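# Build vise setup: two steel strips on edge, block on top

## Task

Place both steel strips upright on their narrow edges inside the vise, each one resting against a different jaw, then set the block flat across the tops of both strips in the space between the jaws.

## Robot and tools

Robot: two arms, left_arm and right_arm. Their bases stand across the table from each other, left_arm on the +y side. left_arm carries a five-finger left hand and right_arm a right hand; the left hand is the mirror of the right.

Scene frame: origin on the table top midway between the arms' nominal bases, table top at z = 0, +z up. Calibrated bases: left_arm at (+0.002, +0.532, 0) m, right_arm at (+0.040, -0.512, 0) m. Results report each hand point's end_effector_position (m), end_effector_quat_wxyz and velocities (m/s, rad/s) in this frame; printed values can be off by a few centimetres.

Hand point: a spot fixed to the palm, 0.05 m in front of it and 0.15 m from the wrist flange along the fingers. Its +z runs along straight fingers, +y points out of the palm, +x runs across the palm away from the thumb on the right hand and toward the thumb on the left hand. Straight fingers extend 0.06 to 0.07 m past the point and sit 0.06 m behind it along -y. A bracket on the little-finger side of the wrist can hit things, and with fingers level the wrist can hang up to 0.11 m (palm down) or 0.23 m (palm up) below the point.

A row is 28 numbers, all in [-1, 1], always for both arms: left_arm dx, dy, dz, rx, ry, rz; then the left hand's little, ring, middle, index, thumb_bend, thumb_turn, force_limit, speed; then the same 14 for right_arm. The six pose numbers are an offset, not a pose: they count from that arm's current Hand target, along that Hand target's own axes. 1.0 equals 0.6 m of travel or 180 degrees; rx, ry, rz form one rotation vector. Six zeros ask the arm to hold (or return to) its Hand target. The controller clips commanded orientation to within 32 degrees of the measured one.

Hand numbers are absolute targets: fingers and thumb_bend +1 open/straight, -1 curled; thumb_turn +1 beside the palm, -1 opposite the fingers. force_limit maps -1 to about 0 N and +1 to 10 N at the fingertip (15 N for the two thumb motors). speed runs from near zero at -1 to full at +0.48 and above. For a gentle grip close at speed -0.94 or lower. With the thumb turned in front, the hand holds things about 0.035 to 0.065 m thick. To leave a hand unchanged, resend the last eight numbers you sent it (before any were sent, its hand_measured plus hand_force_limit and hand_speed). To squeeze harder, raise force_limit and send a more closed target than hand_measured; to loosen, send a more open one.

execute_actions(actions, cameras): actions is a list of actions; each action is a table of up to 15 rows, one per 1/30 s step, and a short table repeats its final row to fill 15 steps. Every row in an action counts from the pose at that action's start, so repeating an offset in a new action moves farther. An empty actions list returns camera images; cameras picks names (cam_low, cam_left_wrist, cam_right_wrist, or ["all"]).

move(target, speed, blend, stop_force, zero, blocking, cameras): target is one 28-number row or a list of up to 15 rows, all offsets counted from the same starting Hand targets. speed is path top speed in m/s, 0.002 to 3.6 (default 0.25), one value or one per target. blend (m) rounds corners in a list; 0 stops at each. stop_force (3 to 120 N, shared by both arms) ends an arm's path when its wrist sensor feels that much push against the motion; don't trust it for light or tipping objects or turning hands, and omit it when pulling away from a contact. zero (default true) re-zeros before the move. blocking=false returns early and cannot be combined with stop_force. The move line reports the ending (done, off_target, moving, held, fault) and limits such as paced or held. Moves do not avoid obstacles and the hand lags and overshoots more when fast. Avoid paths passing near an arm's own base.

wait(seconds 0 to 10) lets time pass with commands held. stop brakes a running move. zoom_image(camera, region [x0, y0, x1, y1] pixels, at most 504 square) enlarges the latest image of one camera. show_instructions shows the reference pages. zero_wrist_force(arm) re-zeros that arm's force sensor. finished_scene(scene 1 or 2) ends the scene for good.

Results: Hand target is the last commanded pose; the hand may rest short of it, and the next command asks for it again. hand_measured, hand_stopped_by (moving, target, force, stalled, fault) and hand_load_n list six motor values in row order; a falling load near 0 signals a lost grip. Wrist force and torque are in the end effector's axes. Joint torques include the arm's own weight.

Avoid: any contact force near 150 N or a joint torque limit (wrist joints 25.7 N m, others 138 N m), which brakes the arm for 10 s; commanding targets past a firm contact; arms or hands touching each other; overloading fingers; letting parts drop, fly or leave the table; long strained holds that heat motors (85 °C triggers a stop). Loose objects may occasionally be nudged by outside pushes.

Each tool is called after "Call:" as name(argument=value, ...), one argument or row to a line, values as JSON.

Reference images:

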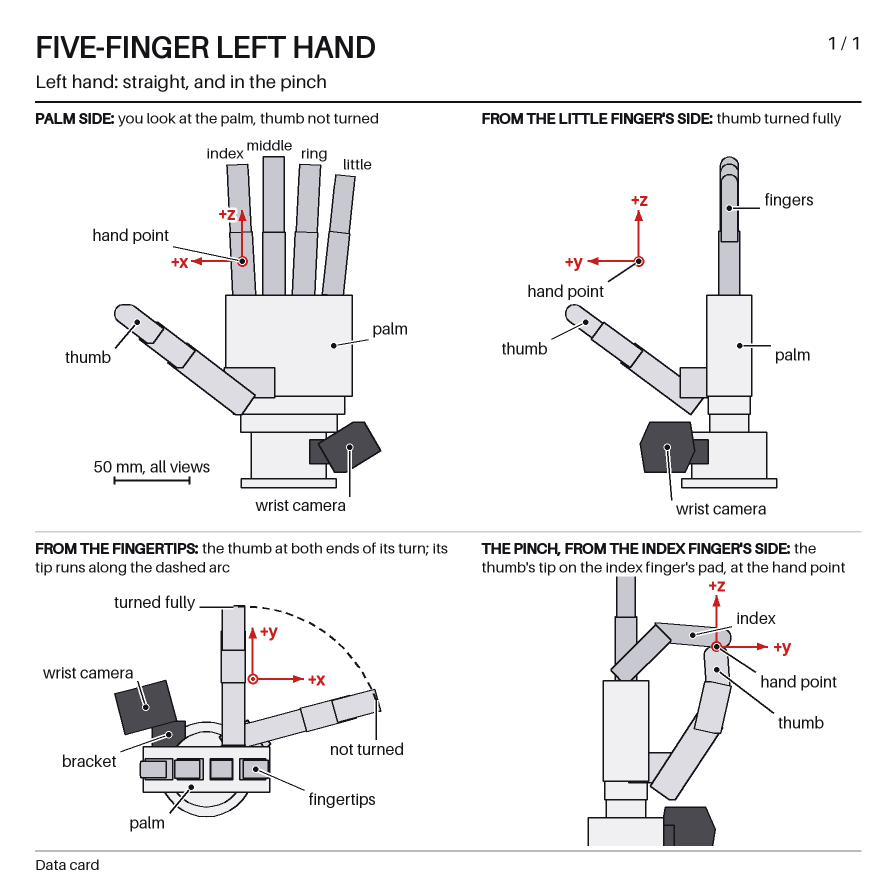

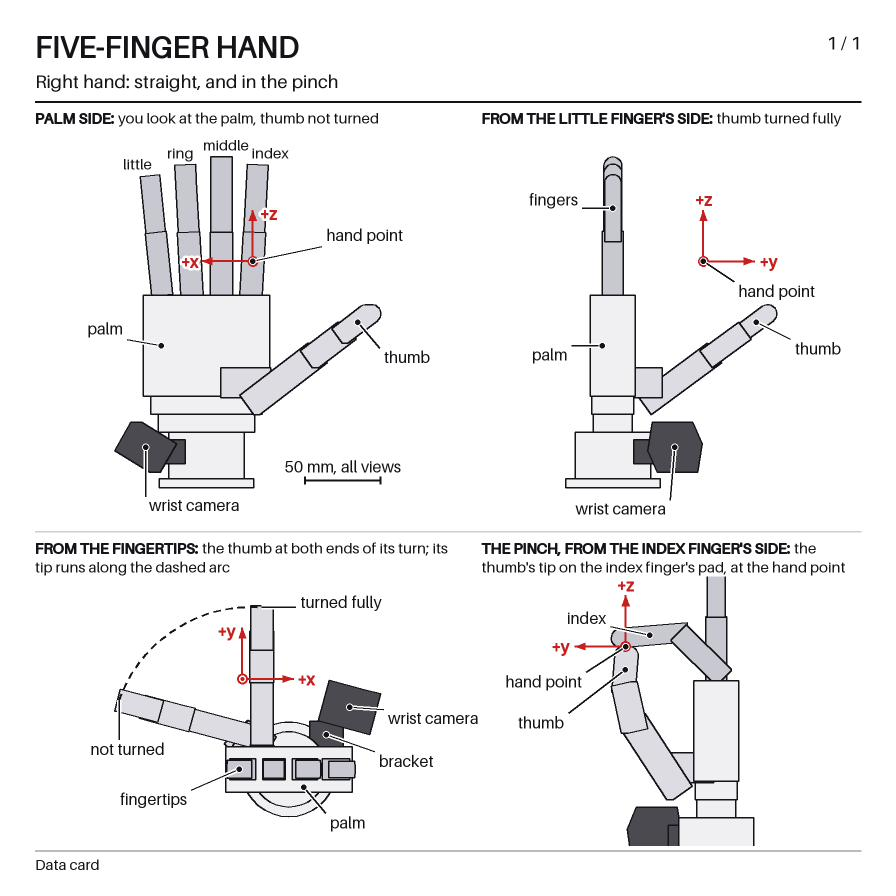

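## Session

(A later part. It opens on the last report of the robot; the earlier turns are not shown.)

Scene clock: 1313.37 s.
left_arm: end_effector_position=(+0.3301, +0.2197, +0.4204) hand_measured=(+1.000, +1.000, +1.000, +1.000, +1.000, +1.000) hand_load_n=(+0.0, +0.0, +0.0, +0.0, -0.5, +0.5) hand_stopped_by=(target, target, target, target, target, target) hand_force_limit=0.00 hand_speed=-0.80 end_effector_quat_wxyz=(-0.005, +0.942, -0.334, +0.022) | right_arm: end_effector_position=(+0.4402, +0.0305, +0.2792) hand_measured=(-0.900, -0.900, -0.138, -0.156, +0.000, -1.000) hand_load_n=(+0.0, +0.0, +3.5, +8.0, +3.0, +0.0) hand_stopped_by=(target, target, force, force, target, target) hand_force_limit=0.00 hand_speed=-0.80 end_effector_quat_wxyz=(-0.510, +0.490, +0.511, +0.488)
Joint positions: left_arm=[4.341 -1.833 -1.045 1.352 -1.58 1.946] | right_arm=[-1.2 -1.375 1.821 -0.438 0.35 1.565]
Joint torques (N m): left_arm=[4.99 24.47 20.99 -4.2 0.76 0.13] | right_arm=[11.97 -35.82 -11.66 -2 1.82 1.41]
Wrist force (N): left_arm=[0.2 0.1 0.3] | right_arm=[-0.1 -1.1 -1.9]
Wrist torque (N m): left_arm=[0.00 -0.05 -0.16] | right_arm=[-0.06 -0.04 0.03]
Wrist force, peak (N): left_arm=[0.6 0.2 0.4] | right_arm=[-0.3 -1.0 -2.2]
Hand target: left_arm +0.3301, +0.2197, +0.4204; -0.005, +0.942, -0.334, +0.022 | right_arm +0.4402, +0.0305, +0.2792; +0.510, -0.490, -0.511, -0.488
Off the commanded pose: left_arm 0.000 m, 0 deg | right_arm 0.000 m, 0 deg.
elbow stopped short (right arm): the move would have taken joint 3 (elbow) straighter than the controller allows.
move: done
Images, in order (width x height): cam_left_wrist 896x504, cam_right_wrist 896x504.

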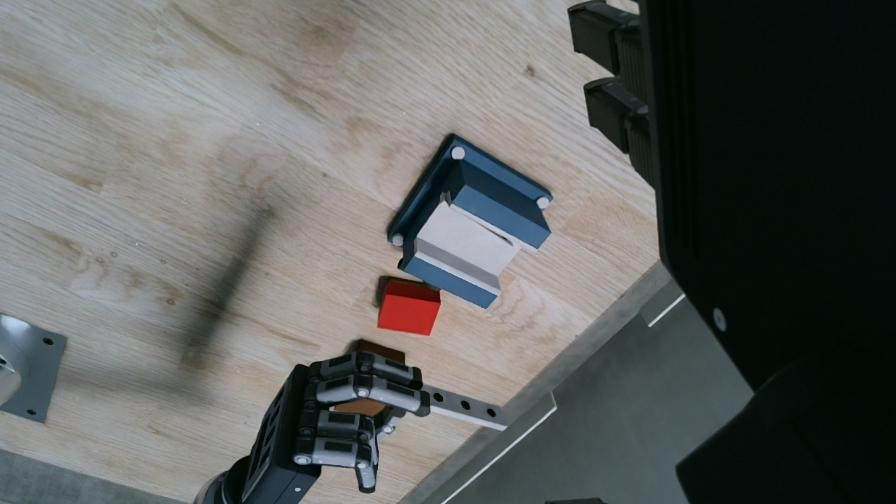

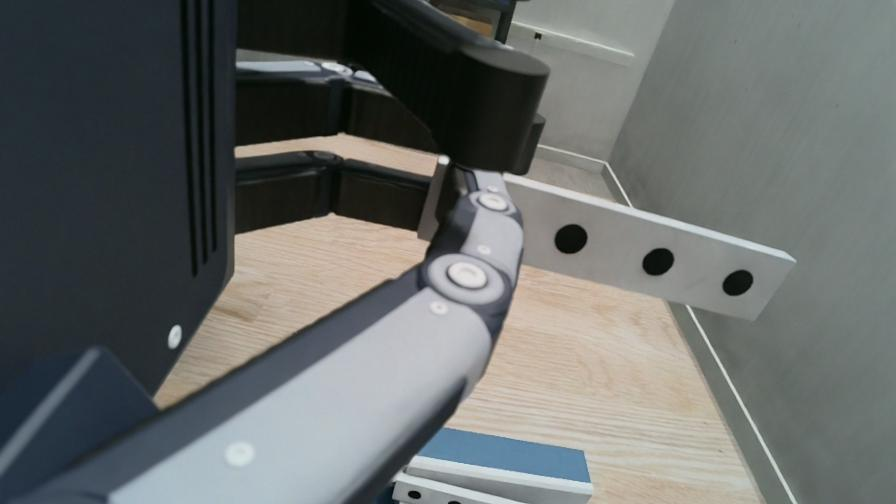

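Call:
move(
  target=[0,0,0,0,0,0,1,1,1,1,1,1,0,-0.8,-0.2737,-0.0066,0.0095,0,0,-0.0183,-0.9,-0.9,-0.4,-0.4,0.0,-1,0,-0.8],
  cameras=["cam_right_wrist","cam_left_wrist"],
  speed=0.1,
  stop_force=8,
)

Call:
zoom_image(
  camera="cam_left_wrist",
  region=[380, 140, 560, 320],
)

Call:
zoom_image(
  camera="cam_right_wrist",
  region=[420, 140, 896, 440],
)

Scene clock: 1335.07 s.
left_arm: end_effector_position=(+0.3301, +0.2197, +0.4204) hand_measured=(+1.000, +1.000, +1.000, +1.000, +1.000, +1.000) hand_load_n=(+0.0, +0.0, +0.0, +0.0, +0.0, +0.0) hand_stopped_by=(target, target, target, target, target, target) hand_force_limit=0.00 hand_speed=-0.80 end_effector_quat_wxyz=(-0.005, +0.942, -0.334, +0.022) | right_arm: end_effector_position=(+0.4358, +0.0357, +0.1150) hand_measured=(-0.900, -0.900, -0.138, -0.156, +0.000, -1.000) hand_load_n=(+0.0, +0.0, +3.5, +7.5, +4.0, +0.5) hand_stopped_by=(target, target, force, force, target, target) hand_force_limit=0.00 hand_speed=-0.80 end_effector_quat_wxyz=(-0.496, +0.475, +0.525, +0.503)
Joint positions: left_arm=[4.341 -1.833 -1.045 1.352 -1.58 1.946] | right_arm=[-1.184 -1.12 2 -0.874 0.366 1.508]
Joint torques (N m): left_arm=[6.18 23.03 22.07 -4.22 0.54 -0.14] | right_arm=[11.86 -19.85 -5.25 -2.27 1.78 1.44]
Wrist force (N): left_arm=[0.2 -0.1 0.1] | right_arm=[-0.2 -1.1 -1.9]
Wrist torque (N m): left_arm=[-0.01 -0.07 -0.15] | right_arm=[-0.06 -0.05 0.05]
Wrist force, peak (N): left_arm=[0.4 0.0 0.6] | right_arm=[-0.9 -1.2 -2.3]
Hand target: left_arm +0.3301, +0.2197, +0.4204; -0.005, +0.942, -0.334, +0.022 | right_arm +0.4358, +0.0357, +0.1150; +0.496, -0.475, -0.525, -0.503
Off the commanded pose: left_arm 0.000 m, 0 deg | right_arm 0.000 m, 0 deg.
move: done
Images, in order (width x height): cam_left_wrist 896x504, cam_right_wrist 896x504.

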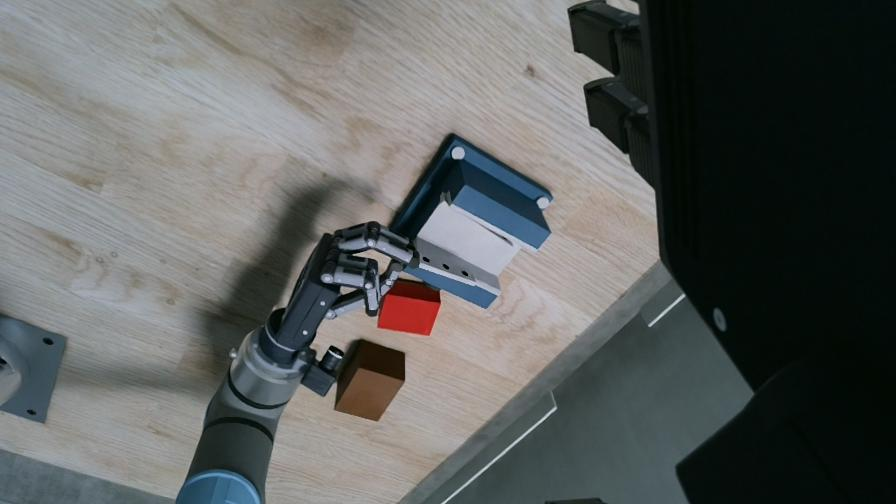

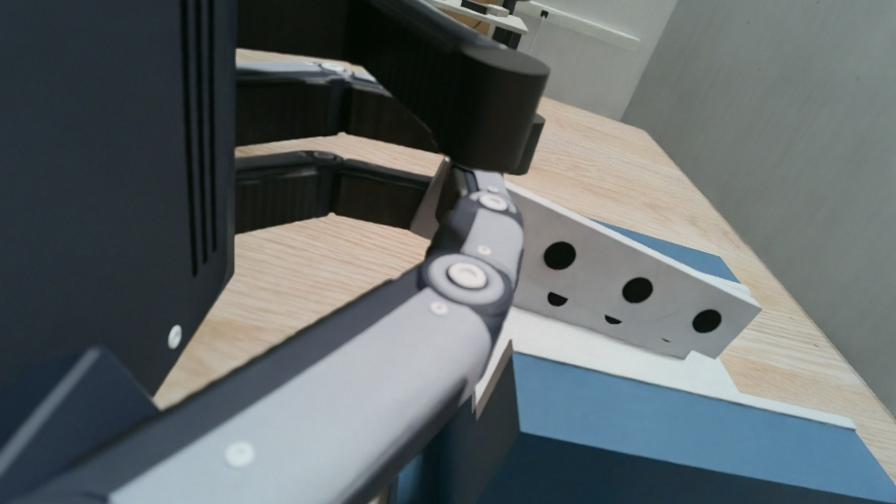

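Scaled by 2.800.

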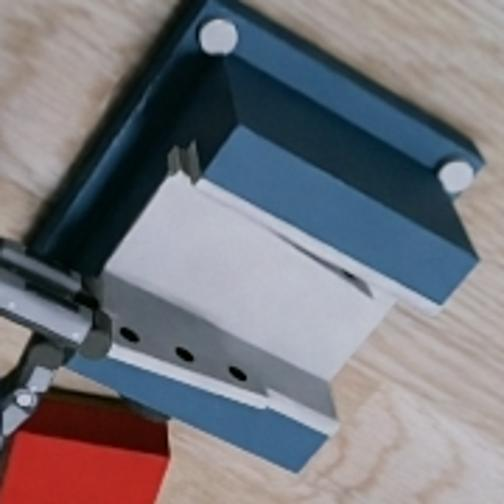

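Scaled by 1.059.

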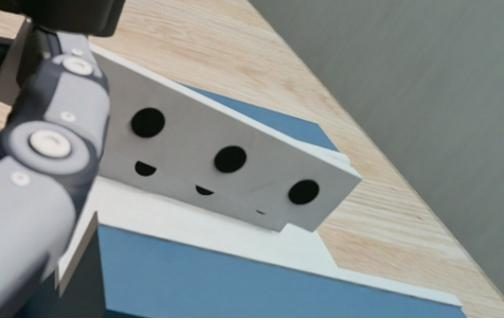

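Call:
move(
  target=[0,0,0,0,0,0,1,1,1,1,1,1,0,-0.8,0.01,0,0.0,0,0,-0.054,-0.9,-0.9,-0.43,-0.43,0.0,-1,0.7,-0.85],
  cameras=["cam_right_wrist"],
  speed=0.05,
)

Scene clock: 1347.67 s.
left_arm: end_effector_position=(+0.3301, +0.2197, +0.4204) hand_measured=(+1.000, +1.000, +1.000, +1.000, +1.000, +1.000) hand_load_n=(+0.0, +0.0, +0.0, -0.5, +0.0, +0.0) hand_stopped_by=(target, target, target, target, target, target) hand_force_limit=0.00 hand_speed=-0.80 end_effector_quat_wxyz=(-0.005, +0.942, -0.334, +0.022) | right_arm: end_effector_position=(+0.4355, +0.0357, +0.1210) hand_measured=(-0.900, -0.900, -0.148, -0.168, +0.000, -1.000) hand_load_n=(+0.0, +0.0, +9.0, +13.0, +5.0, +0.0) hand_stopped_by=(target, target, force, force, target, target) hand_force_limit=0.70 hand_speed=-0.85 end_effector_quat_wxyz=(-0.452, +0.429, +0.563, +0.543)
Joint positions: left_arm=[4.341 -1.833 -1.045 1.352 -1.58 1.946] | right_arm=[-1.181 -1.116 2.013 -0.891 0.369 1.339]
Joint torques (N m): left_arm=[5.19 23.76 22.42 -4.16 0.63 -0.07] | right_arm=[11.7 -19.18 -5.13 0.13 1.67 -1.56]
Wrist force (N): left_arm=[0.1 0.0 0.3] | right_arm=[-0.4 -1.3 -2.0]
Wrist torque (N m): left_arm=[-0.01 -0.04 -0.16] | right_arm=[-0.07 -0.01 0.10]
Wrist force, peak (N): left_arm=[0.3 0.3 0.6] | right_arm=[-0.4 -1.4 -2.2]
Hand target: left_arm +0.3301, +0.2197, +0.4204; -0.005, +0.942, -0.334, +0.022 | right_arm +0.4355, +0.0357, +0.1210; -0.452, +0.429, +0.563, +0.543
Off the commanded pose: left_arm 0.000 m, 0 deg | right_arm 0.000 m, 0 deg.
move: done
Images, in order (width x height): cam_right_wrist 896x504.

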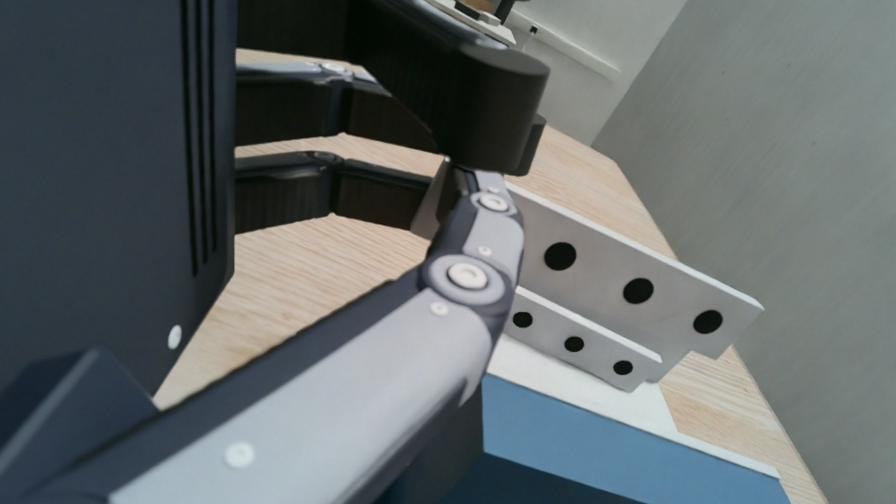

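Call:
move(
  target=[0,0,0,0,0,0,1,1,1,1,1,1,0,-0.8,-0.0666,-0.0154,0,0,0,0,-0.9,-0.9,-0.43,-0.43,0.0,-1,0.7,-0.85],
  cameras=["cam_right_wrist","cam_left_wrist"],
  speed=0.04,
  stop_force=3,
)

Call:
zoom_image(
  camera="cam_left_wrist",
  region=[380, 190, 520, 310],
)

Call:
zoom_image(
  camera="cam_right_wrist",
  region=[420, 140, 896, 440],
)

Scene clock: 1366.47 s.
left_arm: end_effector_position=(+0.3301, +0.2197, +0.4204) hand_measured=(+1.000, +1.000, +1.000, +1.000, +1.000, +1.000) hand_load_n=(+0.0, +0.5, +0.0, +0.0, +0.0, +0.0) hand_stopped_by=(target, target, target, target, target, target) hand_force_limit=0.00 hand_speed=-0.80 end_effector_quat_wxyz=(-0.005, +0.942, -0.334, +0.022) | right_arm: end_effector_position=(+0.4355, +0.0356, +0.0800) hand_measured=(-0.900, -0.900, -0.148, -0.168, +0.000, -1.000) hand_load_n=(+0.0, +0.0, +9.5, +13.0, +5.0, +0.0) hand_stopped_by=(target, target, force, force, target, target) hand_force_limit=0.70 hand_speed=-0.85 end_effector_quat_wxyz=(-0.452, +0.429, +0.563, +0.543)
Joint positions: left_arm=[4.341 -1.833 -1.045 1.352 -1.58 1.946] | right_arm=[-1.181 -1.029 2.028 -0.992 0.369 1.338]
Joint torques (N m): left_arm=[5.44 24.1 20.72 -4.05 0.45 -0.19] | right_arm=[-5.97 -21.31 -3.53 -2.26 0.09 1.5]
Wrist force (N): left_arm=[-0.1 0.1 0.5] | right_arm=[-0.3 -1.3 -2.1]
Wrist torque (N m): left_arm=[-0.01 -0.01 -0.17] | right_arm=[-0.07 -0.02 0.07]
Wrist force, peak (N): left_arm=[0.1 0.1 0.7] | right_arm=[-0.6 -1.4 -2.2]
Hand target: left_arm +0.3301, +0.2197, +0.4204; -0.005, +0.942, -0.334, +0.022 | right_arm +0.4355, +0.0356, +0.0800; -0.452, +0.429, +0.563, +0.543
Off the commanded pose: left_arm 0.000 m, 0 deg | right_arm 0.000 m, 0 deg.
move: done
Images, in order (width x height): cam_left_wrist 896x504, cam_right_wrist 896x504.

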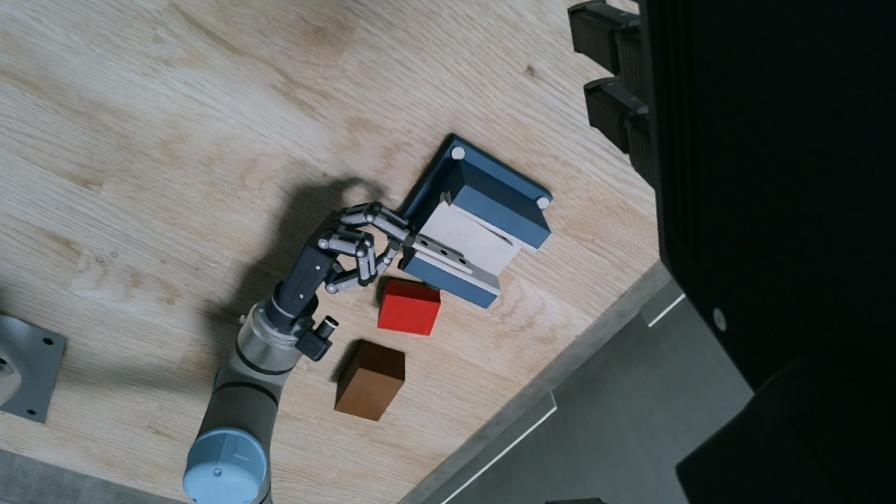

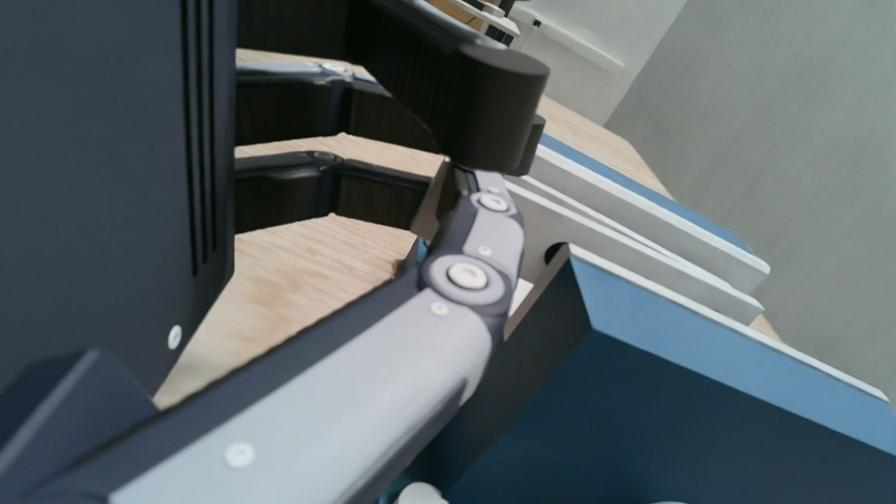

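Scaled by 3.600.

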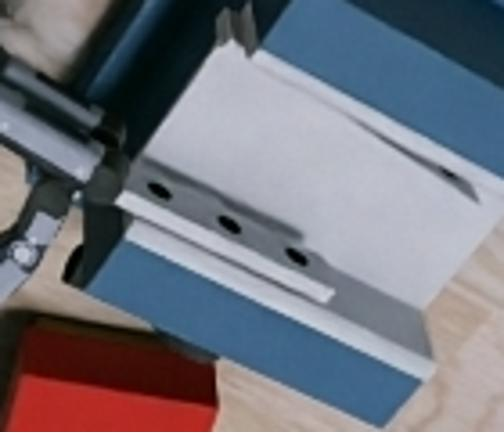

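Scaled by 1.059.

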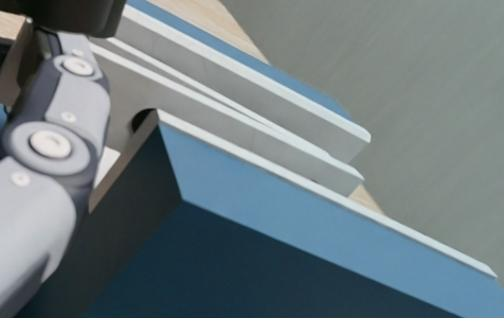

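Call:
move(
  target=[0,0,0,0,0,0,1,1,1,1,1,1,0,-0.8,-0.0225,-0.0052,0,0,0,0,-0.9,-0.9,-0.43,-0.43,0.0,-1,0.7,-0.85],
  cameras=["cam_right_wrist","cam_left_wrist"],
  speed=0.01,
  stop_force=3,
)

Call:
zoom_image(
  camera="cam_left_wrist",
  region=[380, 190, 520, 310],
)

Call:
zoom_image(
  camera="cam_right_wrist",
  region=[420, 140, 896, 440],
)

Scene clock: 1374.23 s.
left_arm: end_effector_position=(+0.3301, +0.2197, +0.4204) hand_measured=(+1.000, +1.000, +1.000, +1.000, +1.000, +1.000) hand_load_n=(+0.0, +0.0, +0.0, +0.0, +0.0, +0.0) hand_stopped_by=(target, target, target, target, target, target) hand_force_limit=0.00 hand_speed=-0.80 end_effector_quat_wxyz=(-0.005, +0.942, -0.334, +0.022) | right_arm: end_effector_position=(+0.4354, +0.0355, +0.0662) hand_measured=(-0.900, -0.900, -0.148, -0.168, +0.000, -1.000) hand_load_n=(-0.5, +0.0, +10.0, +12.5, +5.0, -1.0) hand_stopped_by=(target, target, force, force, target, target) hand_force_limit=0.70 hand_speed=-0.85 end_effector_quat_wxyz=(-0.452, +0.429, +0.563, +0.543)
Joint positions: left_arm=[4.341 -1.833 -1.045 1.352 -1.58 1.946] | right_arm=[-1.181 -0.998 2.03 -1.026 0.369 1.338]
Joint torques (N m): left_arm=[5.07 23.61 20.83 -4.1 0.39 -0.39] | right_arm=[-4.47 -35.54 -4.25 0.32 -1.73 0.29]
Wrist force (N): left_arm=[0.2 0.2 0.6] | right_arm=[3.0 -1.6 -2.0]
Wrist torque (N m): left_arm=[0.01 -0.05 -0.16] | right_arm=[-0.08 -0.01 0.00]
Wrist force, peak (N): left_arm=[0.4 0.0 0.7] | right_arm=[3.0 -1.6 -2.0]
Hand target: left_arm +0.3301, +0.2197, +0.4204; -0.005, +0.942, -0.334, +0.022 | right_arm +0.4354, +0.0355, +0.0663; -0.452, +0.429, +0.563, +0.543
Off the commanded pose: left_arm 0.000 m, 0 deg | right_arm 0.000 m, 0 deg.
move: contact (right_arm)
Images, in order (width x height): cam_left_wrist 896x504, cam_right_wrist 896x504.

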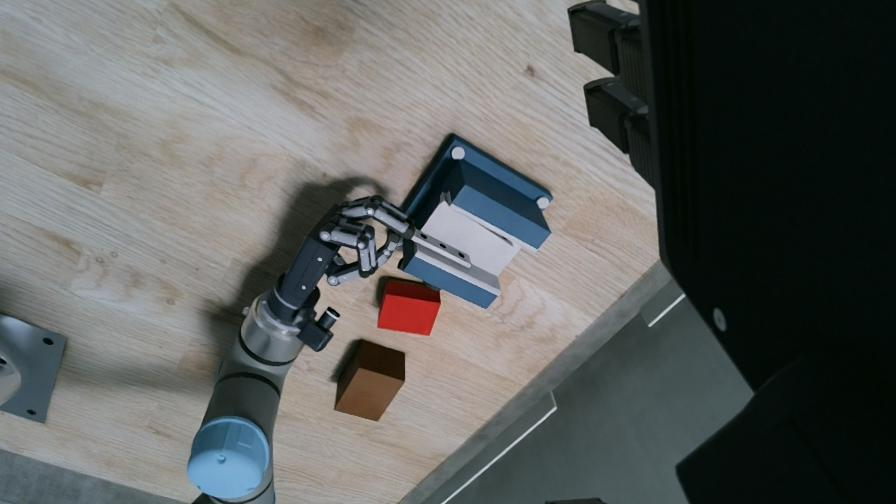

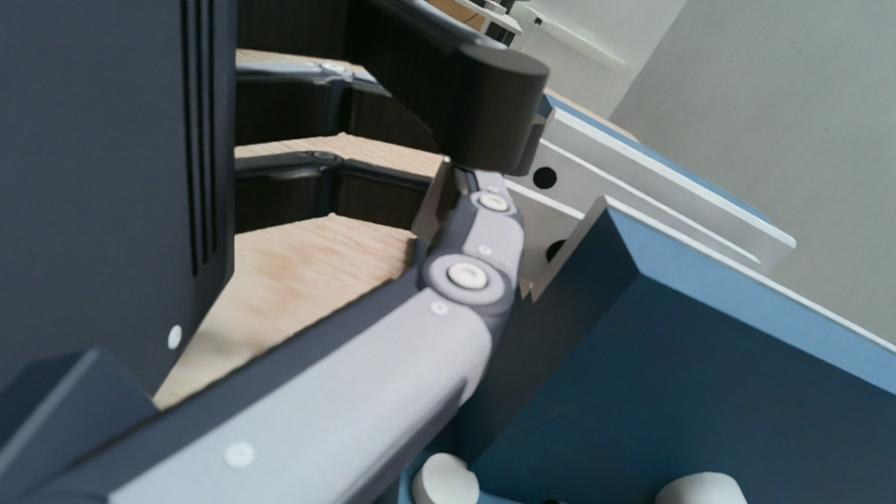

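Scaled by 3.600.

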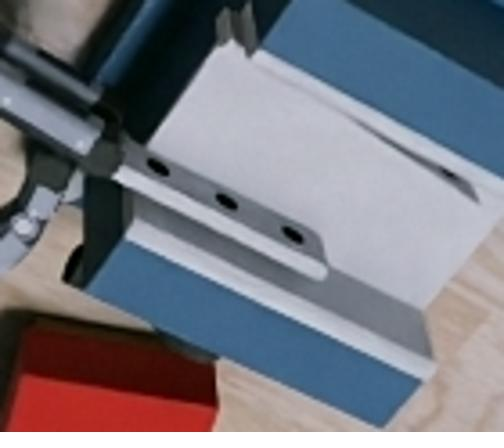

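Scaled by 1.059.

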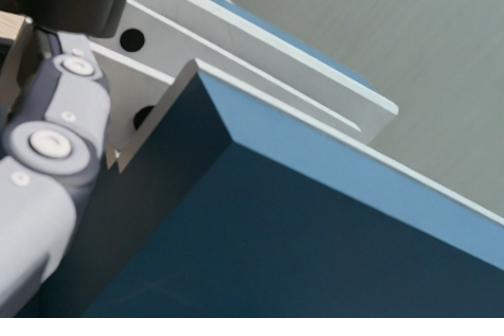

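Call:
move(
  target=[0,0,0,0,0,0,1,1,1,1,1,1,0,-0.8,0,0,-0.0333,0,0,0,-0.9,-0.9,-0.43,-0.43,0.0,-1,0.7,-0.85],
  cameras=["cam_right_wrist","cam_left_wrist"],
  speed=0.01,
  stop_force=3,
)

Call:
zoom_image(
  camera="cam_left_wrist",
  region=[380, 190, 520, 310],
)

Call:
zoom_image(
  camera="cam_right_wrist",
  region=[420, 100, 896, 400],
)

Scene clock: 1381.40 s.
left_arm: end_effector_position=(+0.3301, +0.2197, +0.4204) hand_measured=(+1.000, +1.000, +1.000, +1.000, +1.000, +1.000) hand_load_n=(+0.0, +0.0, +0.0, -0.5, +0.0, +0.0) hand_stopped_by=(target, target, target, target, target, target) hand_force_limit=0.00 hand_speed=-0.80 end_effector_quat_wxyz=(-0.005, +0.942, -0.334, +0.022) | right_arm: end_effector_position=(+0.4356, +0.0312, +0.0663) hand_measured=(-0.900, -0.900, -0.148, -0.166, +0.002, -1.000) hand_load_n=(+0.0, +0.0, +9.0, +16.5, +6.0, +0.0) hand_stopped_by=(target, target, force, force, target, target) hand_force_limit=0.70 hand_speed=-0.85 end_effector_quat_wxyz=(-0.452, +0.429, +0.563, +0.543)
Joint positions: left_arm=[4.341 -1.833 -1.045 1.352 -1.58 1.946] | right_arm=[-1.19 -1.002 2.038 -1.03 0.36 1.338]
Joint torques (N m): left_arm=[4.58 23.86 21.03 -3.97 0.39 -0.43] | right_arm=[10.83 -20.77 -19.83 0.81 2.04 -0.16]
Wrist force (N): left_arm=[-0.2 -0.2 0.4] | right_arm=[1.2 -1.1 0.2]
Wrist torque (N m): left_arm=[-0.06 0.01 -0.17] | right_arm=[-0.01 0.05 0.03]
Wrist force, peak (N): left_arm=[0.0 -0.1 0.7] | right_arm=[3.2 -1.2 -2.2]
Hand target: left_arm +0.3301, +0.2197, +0.4204; -0.005, +0.942, -0.334, +0.022 | right_arm +0.4356, +0.0312, +0.0663; -0.452, +0.429, +0.563, +0.543 (not the last commanded pose)
Off the commanded pose: left_arm 0.000 m, 0 deg | right_arm 0.016 m, 0 deg.
move: contact (right_arm)
Images, in order (width x height): cam_left_wrist 896x504, cam_right_wrist 896x504.

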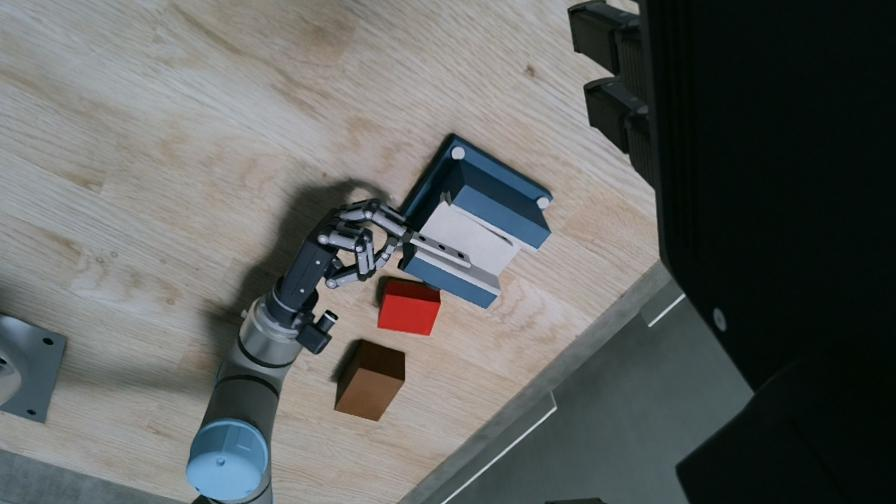

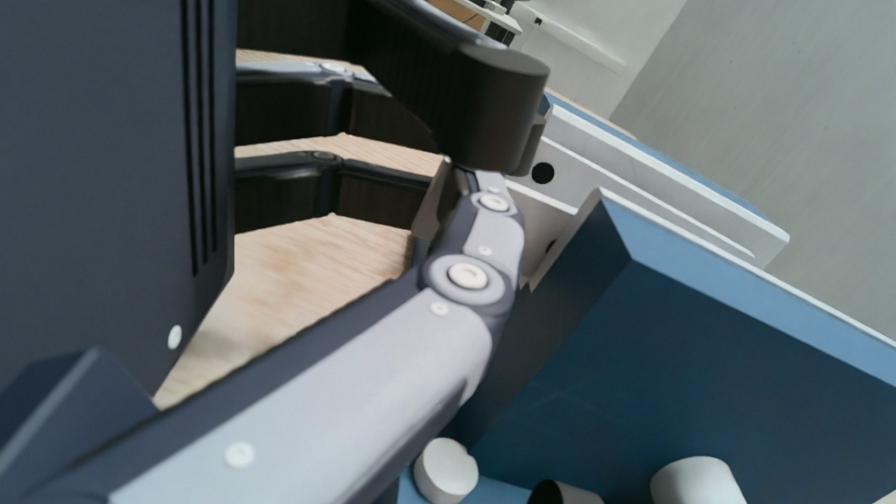

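Scaled by 3.600.

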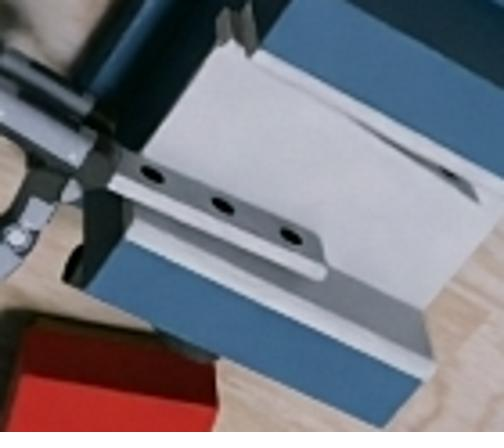

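Scaled by 1.059.

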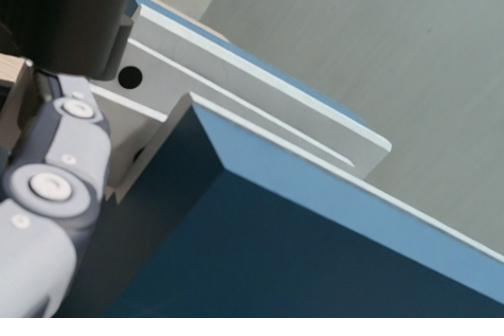

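Call:
move(
  target=[
    [0,0,0,0,0,0,1,1,1,1,1,1,0,-0.8,0.001,0.0002,0,0,0,0,-0.9,-0.9,-0.43,-0.43,0.0,-1,0.7,-0.85],
    [0,0,0,0,0,0,1,1,1,1,1,1,0,-0.8,0.001,0.0002,-0.02,0,0,0,-0.9,-0.9,-0.43,-0.43,0.0,-1,0.7,-0.85],
  ],
  cameras=["cam_right_wrist","cam_left_wrist"],
  speed=0.01,
  stop_force=4.5,
)

Call:
zoom_image(
  camera="cam_left_wrist",
  region=[380, 190, 520, 310],
)

Scene clock: 1391.90 s.
left_arm: end_effector_position=(+0.3301, +0.2197, +0.4204) hand_measured=(+1.000, +1.000, +1.000, +1.000, +1.000, +1.000) hand_load_n=(+0.0, +0.0, +0.0, +0.0, +0.0, +0.0) hand_stopped_by=(target, target, target, target, target, target) hand_force_limit=0.00 hand_speed=-0.80 end_effector_quat_wxyz=(-0.005, +0.942, -0.334, +0.022) | right_arm: end_effector_position=(+0.4358, +0.0267, +0.0669) hand_measured=(-0.900, -0.900, -0.148, -0.166, +0.004, -1.000) hand_load_n=(+0.0, +0.0, +7.0, +27.5, +16.0, +1.5) hand_stopped_by=(target, target, force, force, target, target) hand_force_limit=0.70 hand_speed=-0.85 end_effector_quat_wxyz=(-0.452, +0.429, +0.563, +0.543)
Joint positions: left_arm=[4.341 -1.833 -1.045 1.352 -1.58 1.946] | right_arm=[-1.2 -1.007 2.047 -1.032 0.35 1.338]
Joint torques (N m): left_arm=[4.85 24.06 20.82 -4.12 0.13 -0.44] | right_arm=[7.64 -21.53 -20.9 0.32 2.9 -0.05]
Wrist force (N): left_arm=[0.3 -0.1 0.2] | right_arm=[-0.5 -4.4 4.4]
Wrist torque (N m): left_arm=[-0.03 -0.06 -0.15] | right_arm=[0.06 0.07 0.10]
Wrist force, peak (N): left_arm=[0.4 -0.3 0.5] | right_arm=[0.3 -5.3 4.8]
Hand target: left_arm +0.3301, +0.2197, +0.4204; -0.005, +0.942, -0.334, +0.022 | right_arm +0.4358, +0.0267, +0.0669; -0.452, +0.429, +0.563, +0.543 (not the last commanded pose)
Off the commanded pose: left_arm 0.000 m, 0 deg | right_arm 0.007 m, 0 deg.
move: contact (right_arm); path passed 1 of 2 targets
Images, in order (width x height): cam_left_wrist 896x504, cam_right_wrist 896x504.

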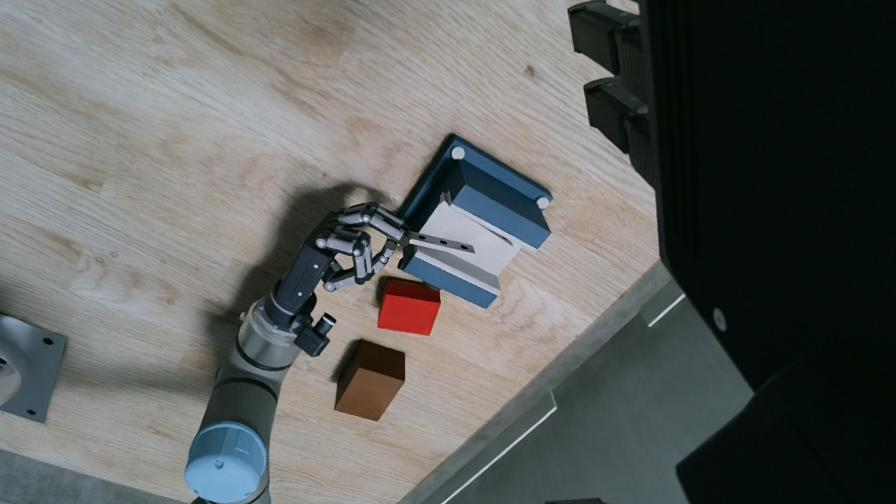

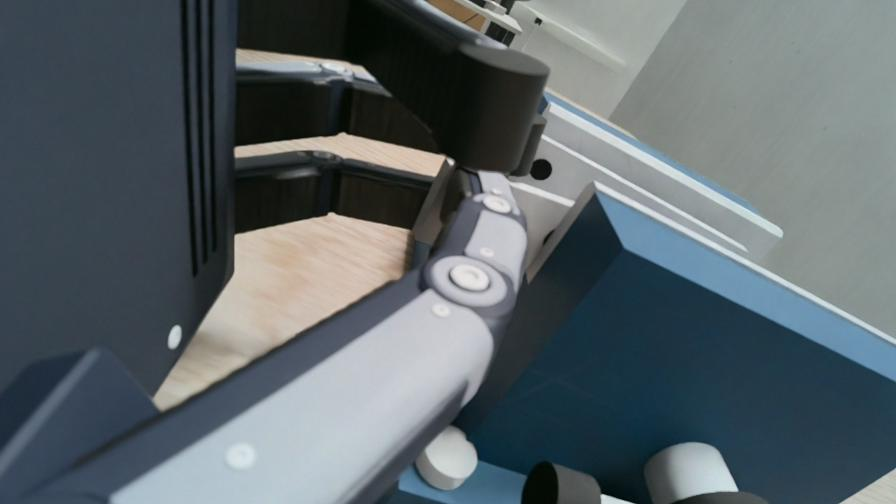

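Scaled by 3.600.

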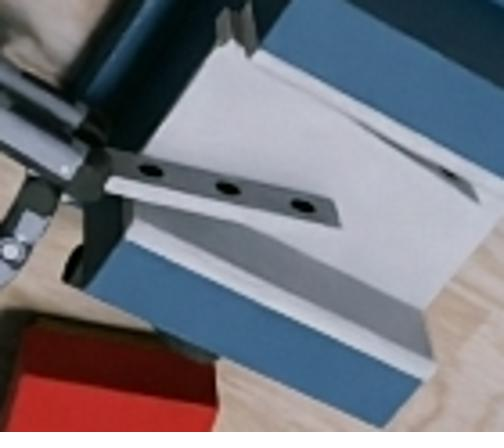

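Call:
move(
  target=[0,0,0,0,0,0,1,1,1,1,1,1,0,-0.8,0,0,0.0067,0,0,0,-0.9,-0.9,-0.43,-0.43,0.0,-1,0.7,-0.85],
  cameras=["cam_right_wrist","cam_left_wrist"],
  speed=0.01,
)

Call:
zoom_image(
  camera="cam_left_wrist",
  region=[380, 190, 520, 310],
)

Scene clock: 1398.30 s.
left_arm: end_effector_position=(+0.3301, +0.2197, +0.4204) hand_measured=(+1.000, +1.000, +1.000, +1.000, +1.000, +1.000) hand_load_n=(+0.0, +0.0, +0.0, +0.0, +0.0, +0.0) hand_stopped_by=(target, target, target, target, target, target) hand_force_limit=0.00 hand_speed=-0.80 end_effector_quat_wxyz=(-0.005, +0.942, -0.334, +0.022) | right_arm: end_effector_position=(+0.4356, +0.0307, +0.0669) hand_measured=(-0.900, -0.900, -0.148, -0.166, +0.002, -1.000) hand_load_n=(+0.0, +0.0, +8.0, +17.0, +7.0, +0.5) hand_stopped_by=(target, target, force, force, target, target) hand_force_limit=0.70 hand_speed=-0.85 end_effector_quat_wxyz=(-0.452, +0.429, +0.563, +0.543)
Joint positions: left_arm=[4.341 -1.833 -1.045 1.352 -1.58 1.946] | right_arm=[-1.191 -1.004 2.039 -1.029 0.358 1.338]
Joint torques (N m): left_arm=[5.57 23.44 21.34 -4.19 0.22 -0.4] | right_arm=[12.65 -21.8 -20.52 0.53 1.7 1.47]
Wrist force (N): left_arm=[0.0 0.0 0.3] | right_arm=[-0.9 -0.4 0.6]
Wrist torque (N m): left_arm=[-0.01 -0.02 -0.16] | right_arm=[0.04 0.03 0.10]
Wrist force, peak (N): left_arm=[0.5 0.1 0.6] | right_arm=[-0.8 -4.8 4.6]
Hand target: left_arm +0.3301, +0.2197, +0.4204; -0.005, +0.942, -0.334, +0.022 | right_arm +0.4356, +0.0307, +0.0669; -0.452, +0.429, +0.563, +0.543
Off the commanded pose: left_arm 0.000 m, 0 deg | right_arm 0.000 m, 0 deg.
move: done
Images, in order (width x height): cam_left_wrist 896x504, cam_right_wrist 896x504.

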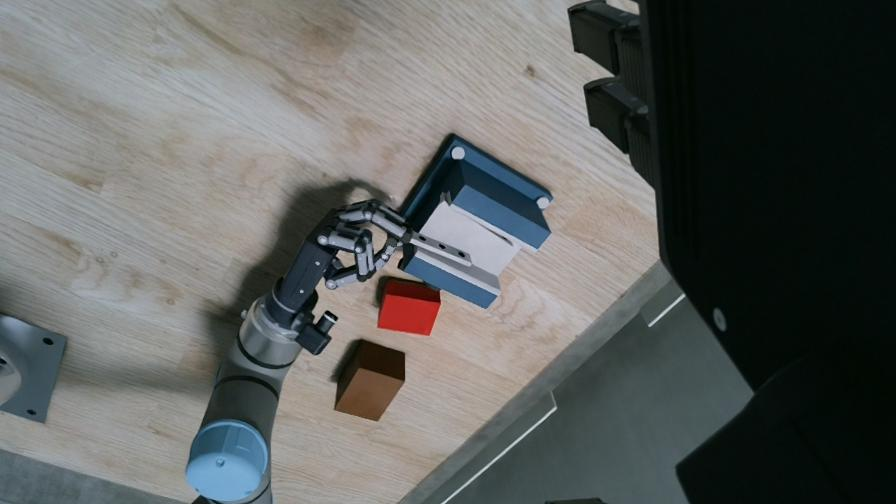

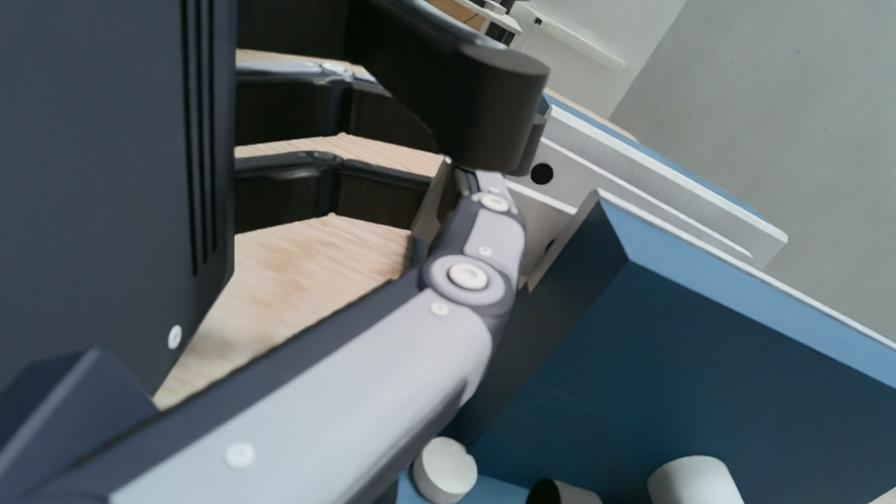

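Scaled by 3.600.

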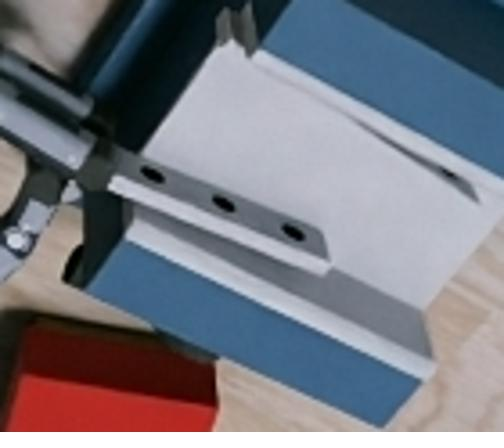

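Call:
move(
  target=[
    [0,0,0,0,0,0,1,1,1,1,1,1,0,-0.8,0.0044,-0.0146,0.002,0,0,0,-0.9,-0.9,-0.43,-0.43,0.0,-1,0.7,-0.85],
    [0,0,0,0,0,0,1,1,1,1,1,1,0,-0.8,0.0044,-0.0146,0.002,-0.0271,-0.0062,0,-0.9,-0.9,-0.43,-0.43,0.0,-1,0.7,-0.85],
  ],
  cameras=["cam_right_wrist","cam_left_wrist"],
  speed=0.02,
)

Call:
zoom_image(
  camera="cam_left_wrist",
  region=[380, 190, 520, 310],
)

Call:
zoom_image(
  camera="cam_right_wrist",
  region=[400, 100, 876, 400],
)

Scene clock: 1420.00 s.
left_arm: end_effector_position=(+0.3301, +0.2197, +0.4204) hand_measured=(+1.000, +1.000, +1.000, +1.000, +1.000, +1.000) hand_load_n=(+0.0, +0.0, +0.0, +0.0, +0.0, +0.0) hand_stopped_by=(target, target, target, target, target, target) hand_force_limit=0.00 hand_speed=-0.80 end_effector_quat_wxyz=(-0.005, +0.942, -0.334, +0.022) | right_arm: end_effector_position=(+0.4264, +0.0315, +0.0675) hand_measured=(-0.900, -0.900, -0.148, -0.166, +0.002, -1.000) hand_load_n=(+0.0, +0.0, +8.5, +18.0, +8.5, +0.5) hand_stopped_by=(target, target, force, force, target, target) hand_force_limit=0.70 hand_speed=-0.85 end_effector_quat_wxyz=(-0.428, +0.453, +0.544, +0.562)
Joint positions: left_arm=[4.341 -1.833 -1.045 1.352 -1.58 1.946] | right_arm=[-1.147 -1.032 2.096 -1.059 0.49 1.34]
Joint torques (N m): left_arm=[5.17 23.8 20.61 -4.03 0.08 -0.54] | right_arm=[9.98 -41.27 -2.23 -2.34 2.68 1.59]
Wrist force (N): left_arm=[0.1 0.2 0.6] | right_arm=[0.0 -2.4 0.8]
Wrist torque (N m): left_arm=[0.00 -0.03 -0.16] | right_arm=[-0.01 0.04 0.01]
Wrist force, peak (N): left_arm=[0.3 0.0 0.8] | right_arm=[0.3 -3.0 0.7]
Hand target: left_arm +0.3301, +0.2197, +0.4204; -0.005, +0.942, -0.334, +0.022 | right_arm +0.4264, +0.0315, +0.0675; -0.428, +0.453, +0.544, +0.562
Off the commanded pose: left_arm 0.000 m, 0 deg | right_arm 0.000 m, 0 deg.
move: done
Images, in order (width x height): cam_left_wrist 896x504, cam_right_wrist 896x504.

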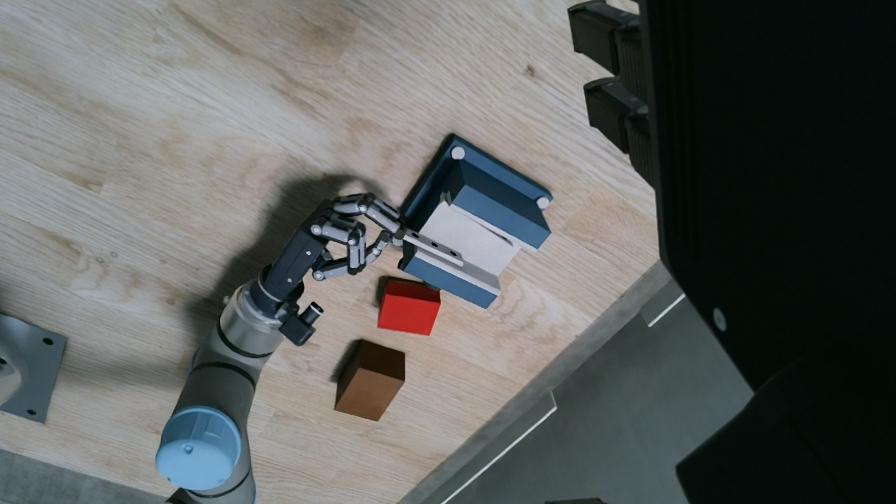

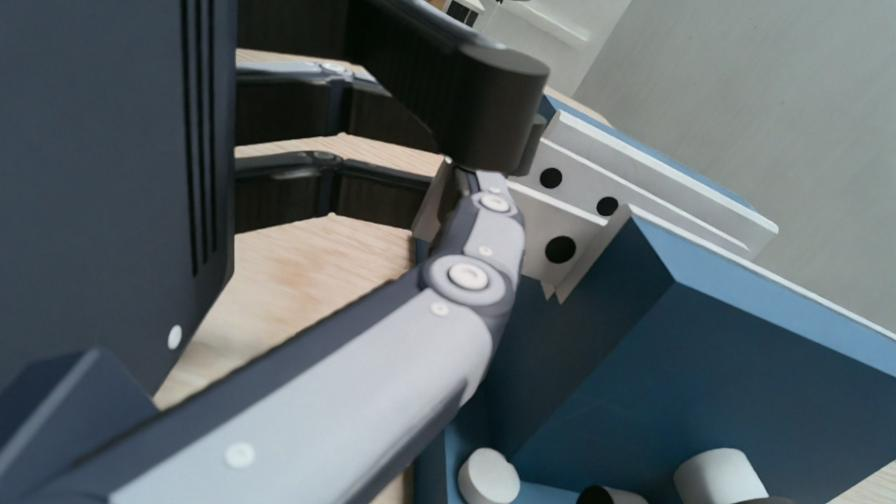

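Scaled by 3.600.

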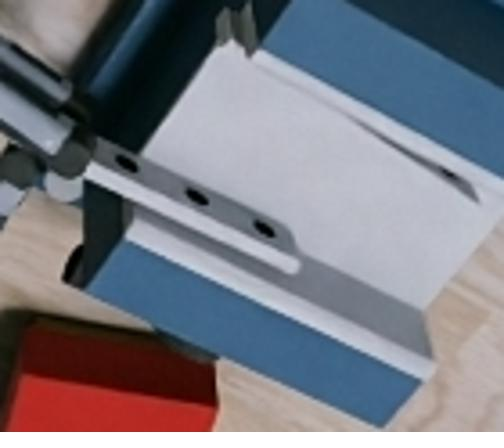

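Scaled by 1.059.

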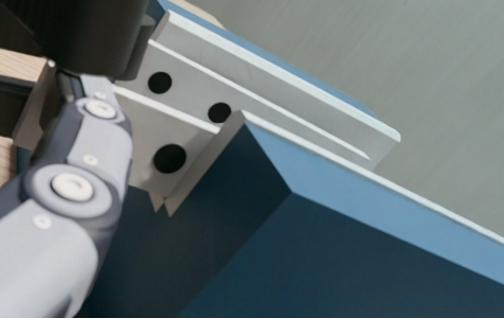

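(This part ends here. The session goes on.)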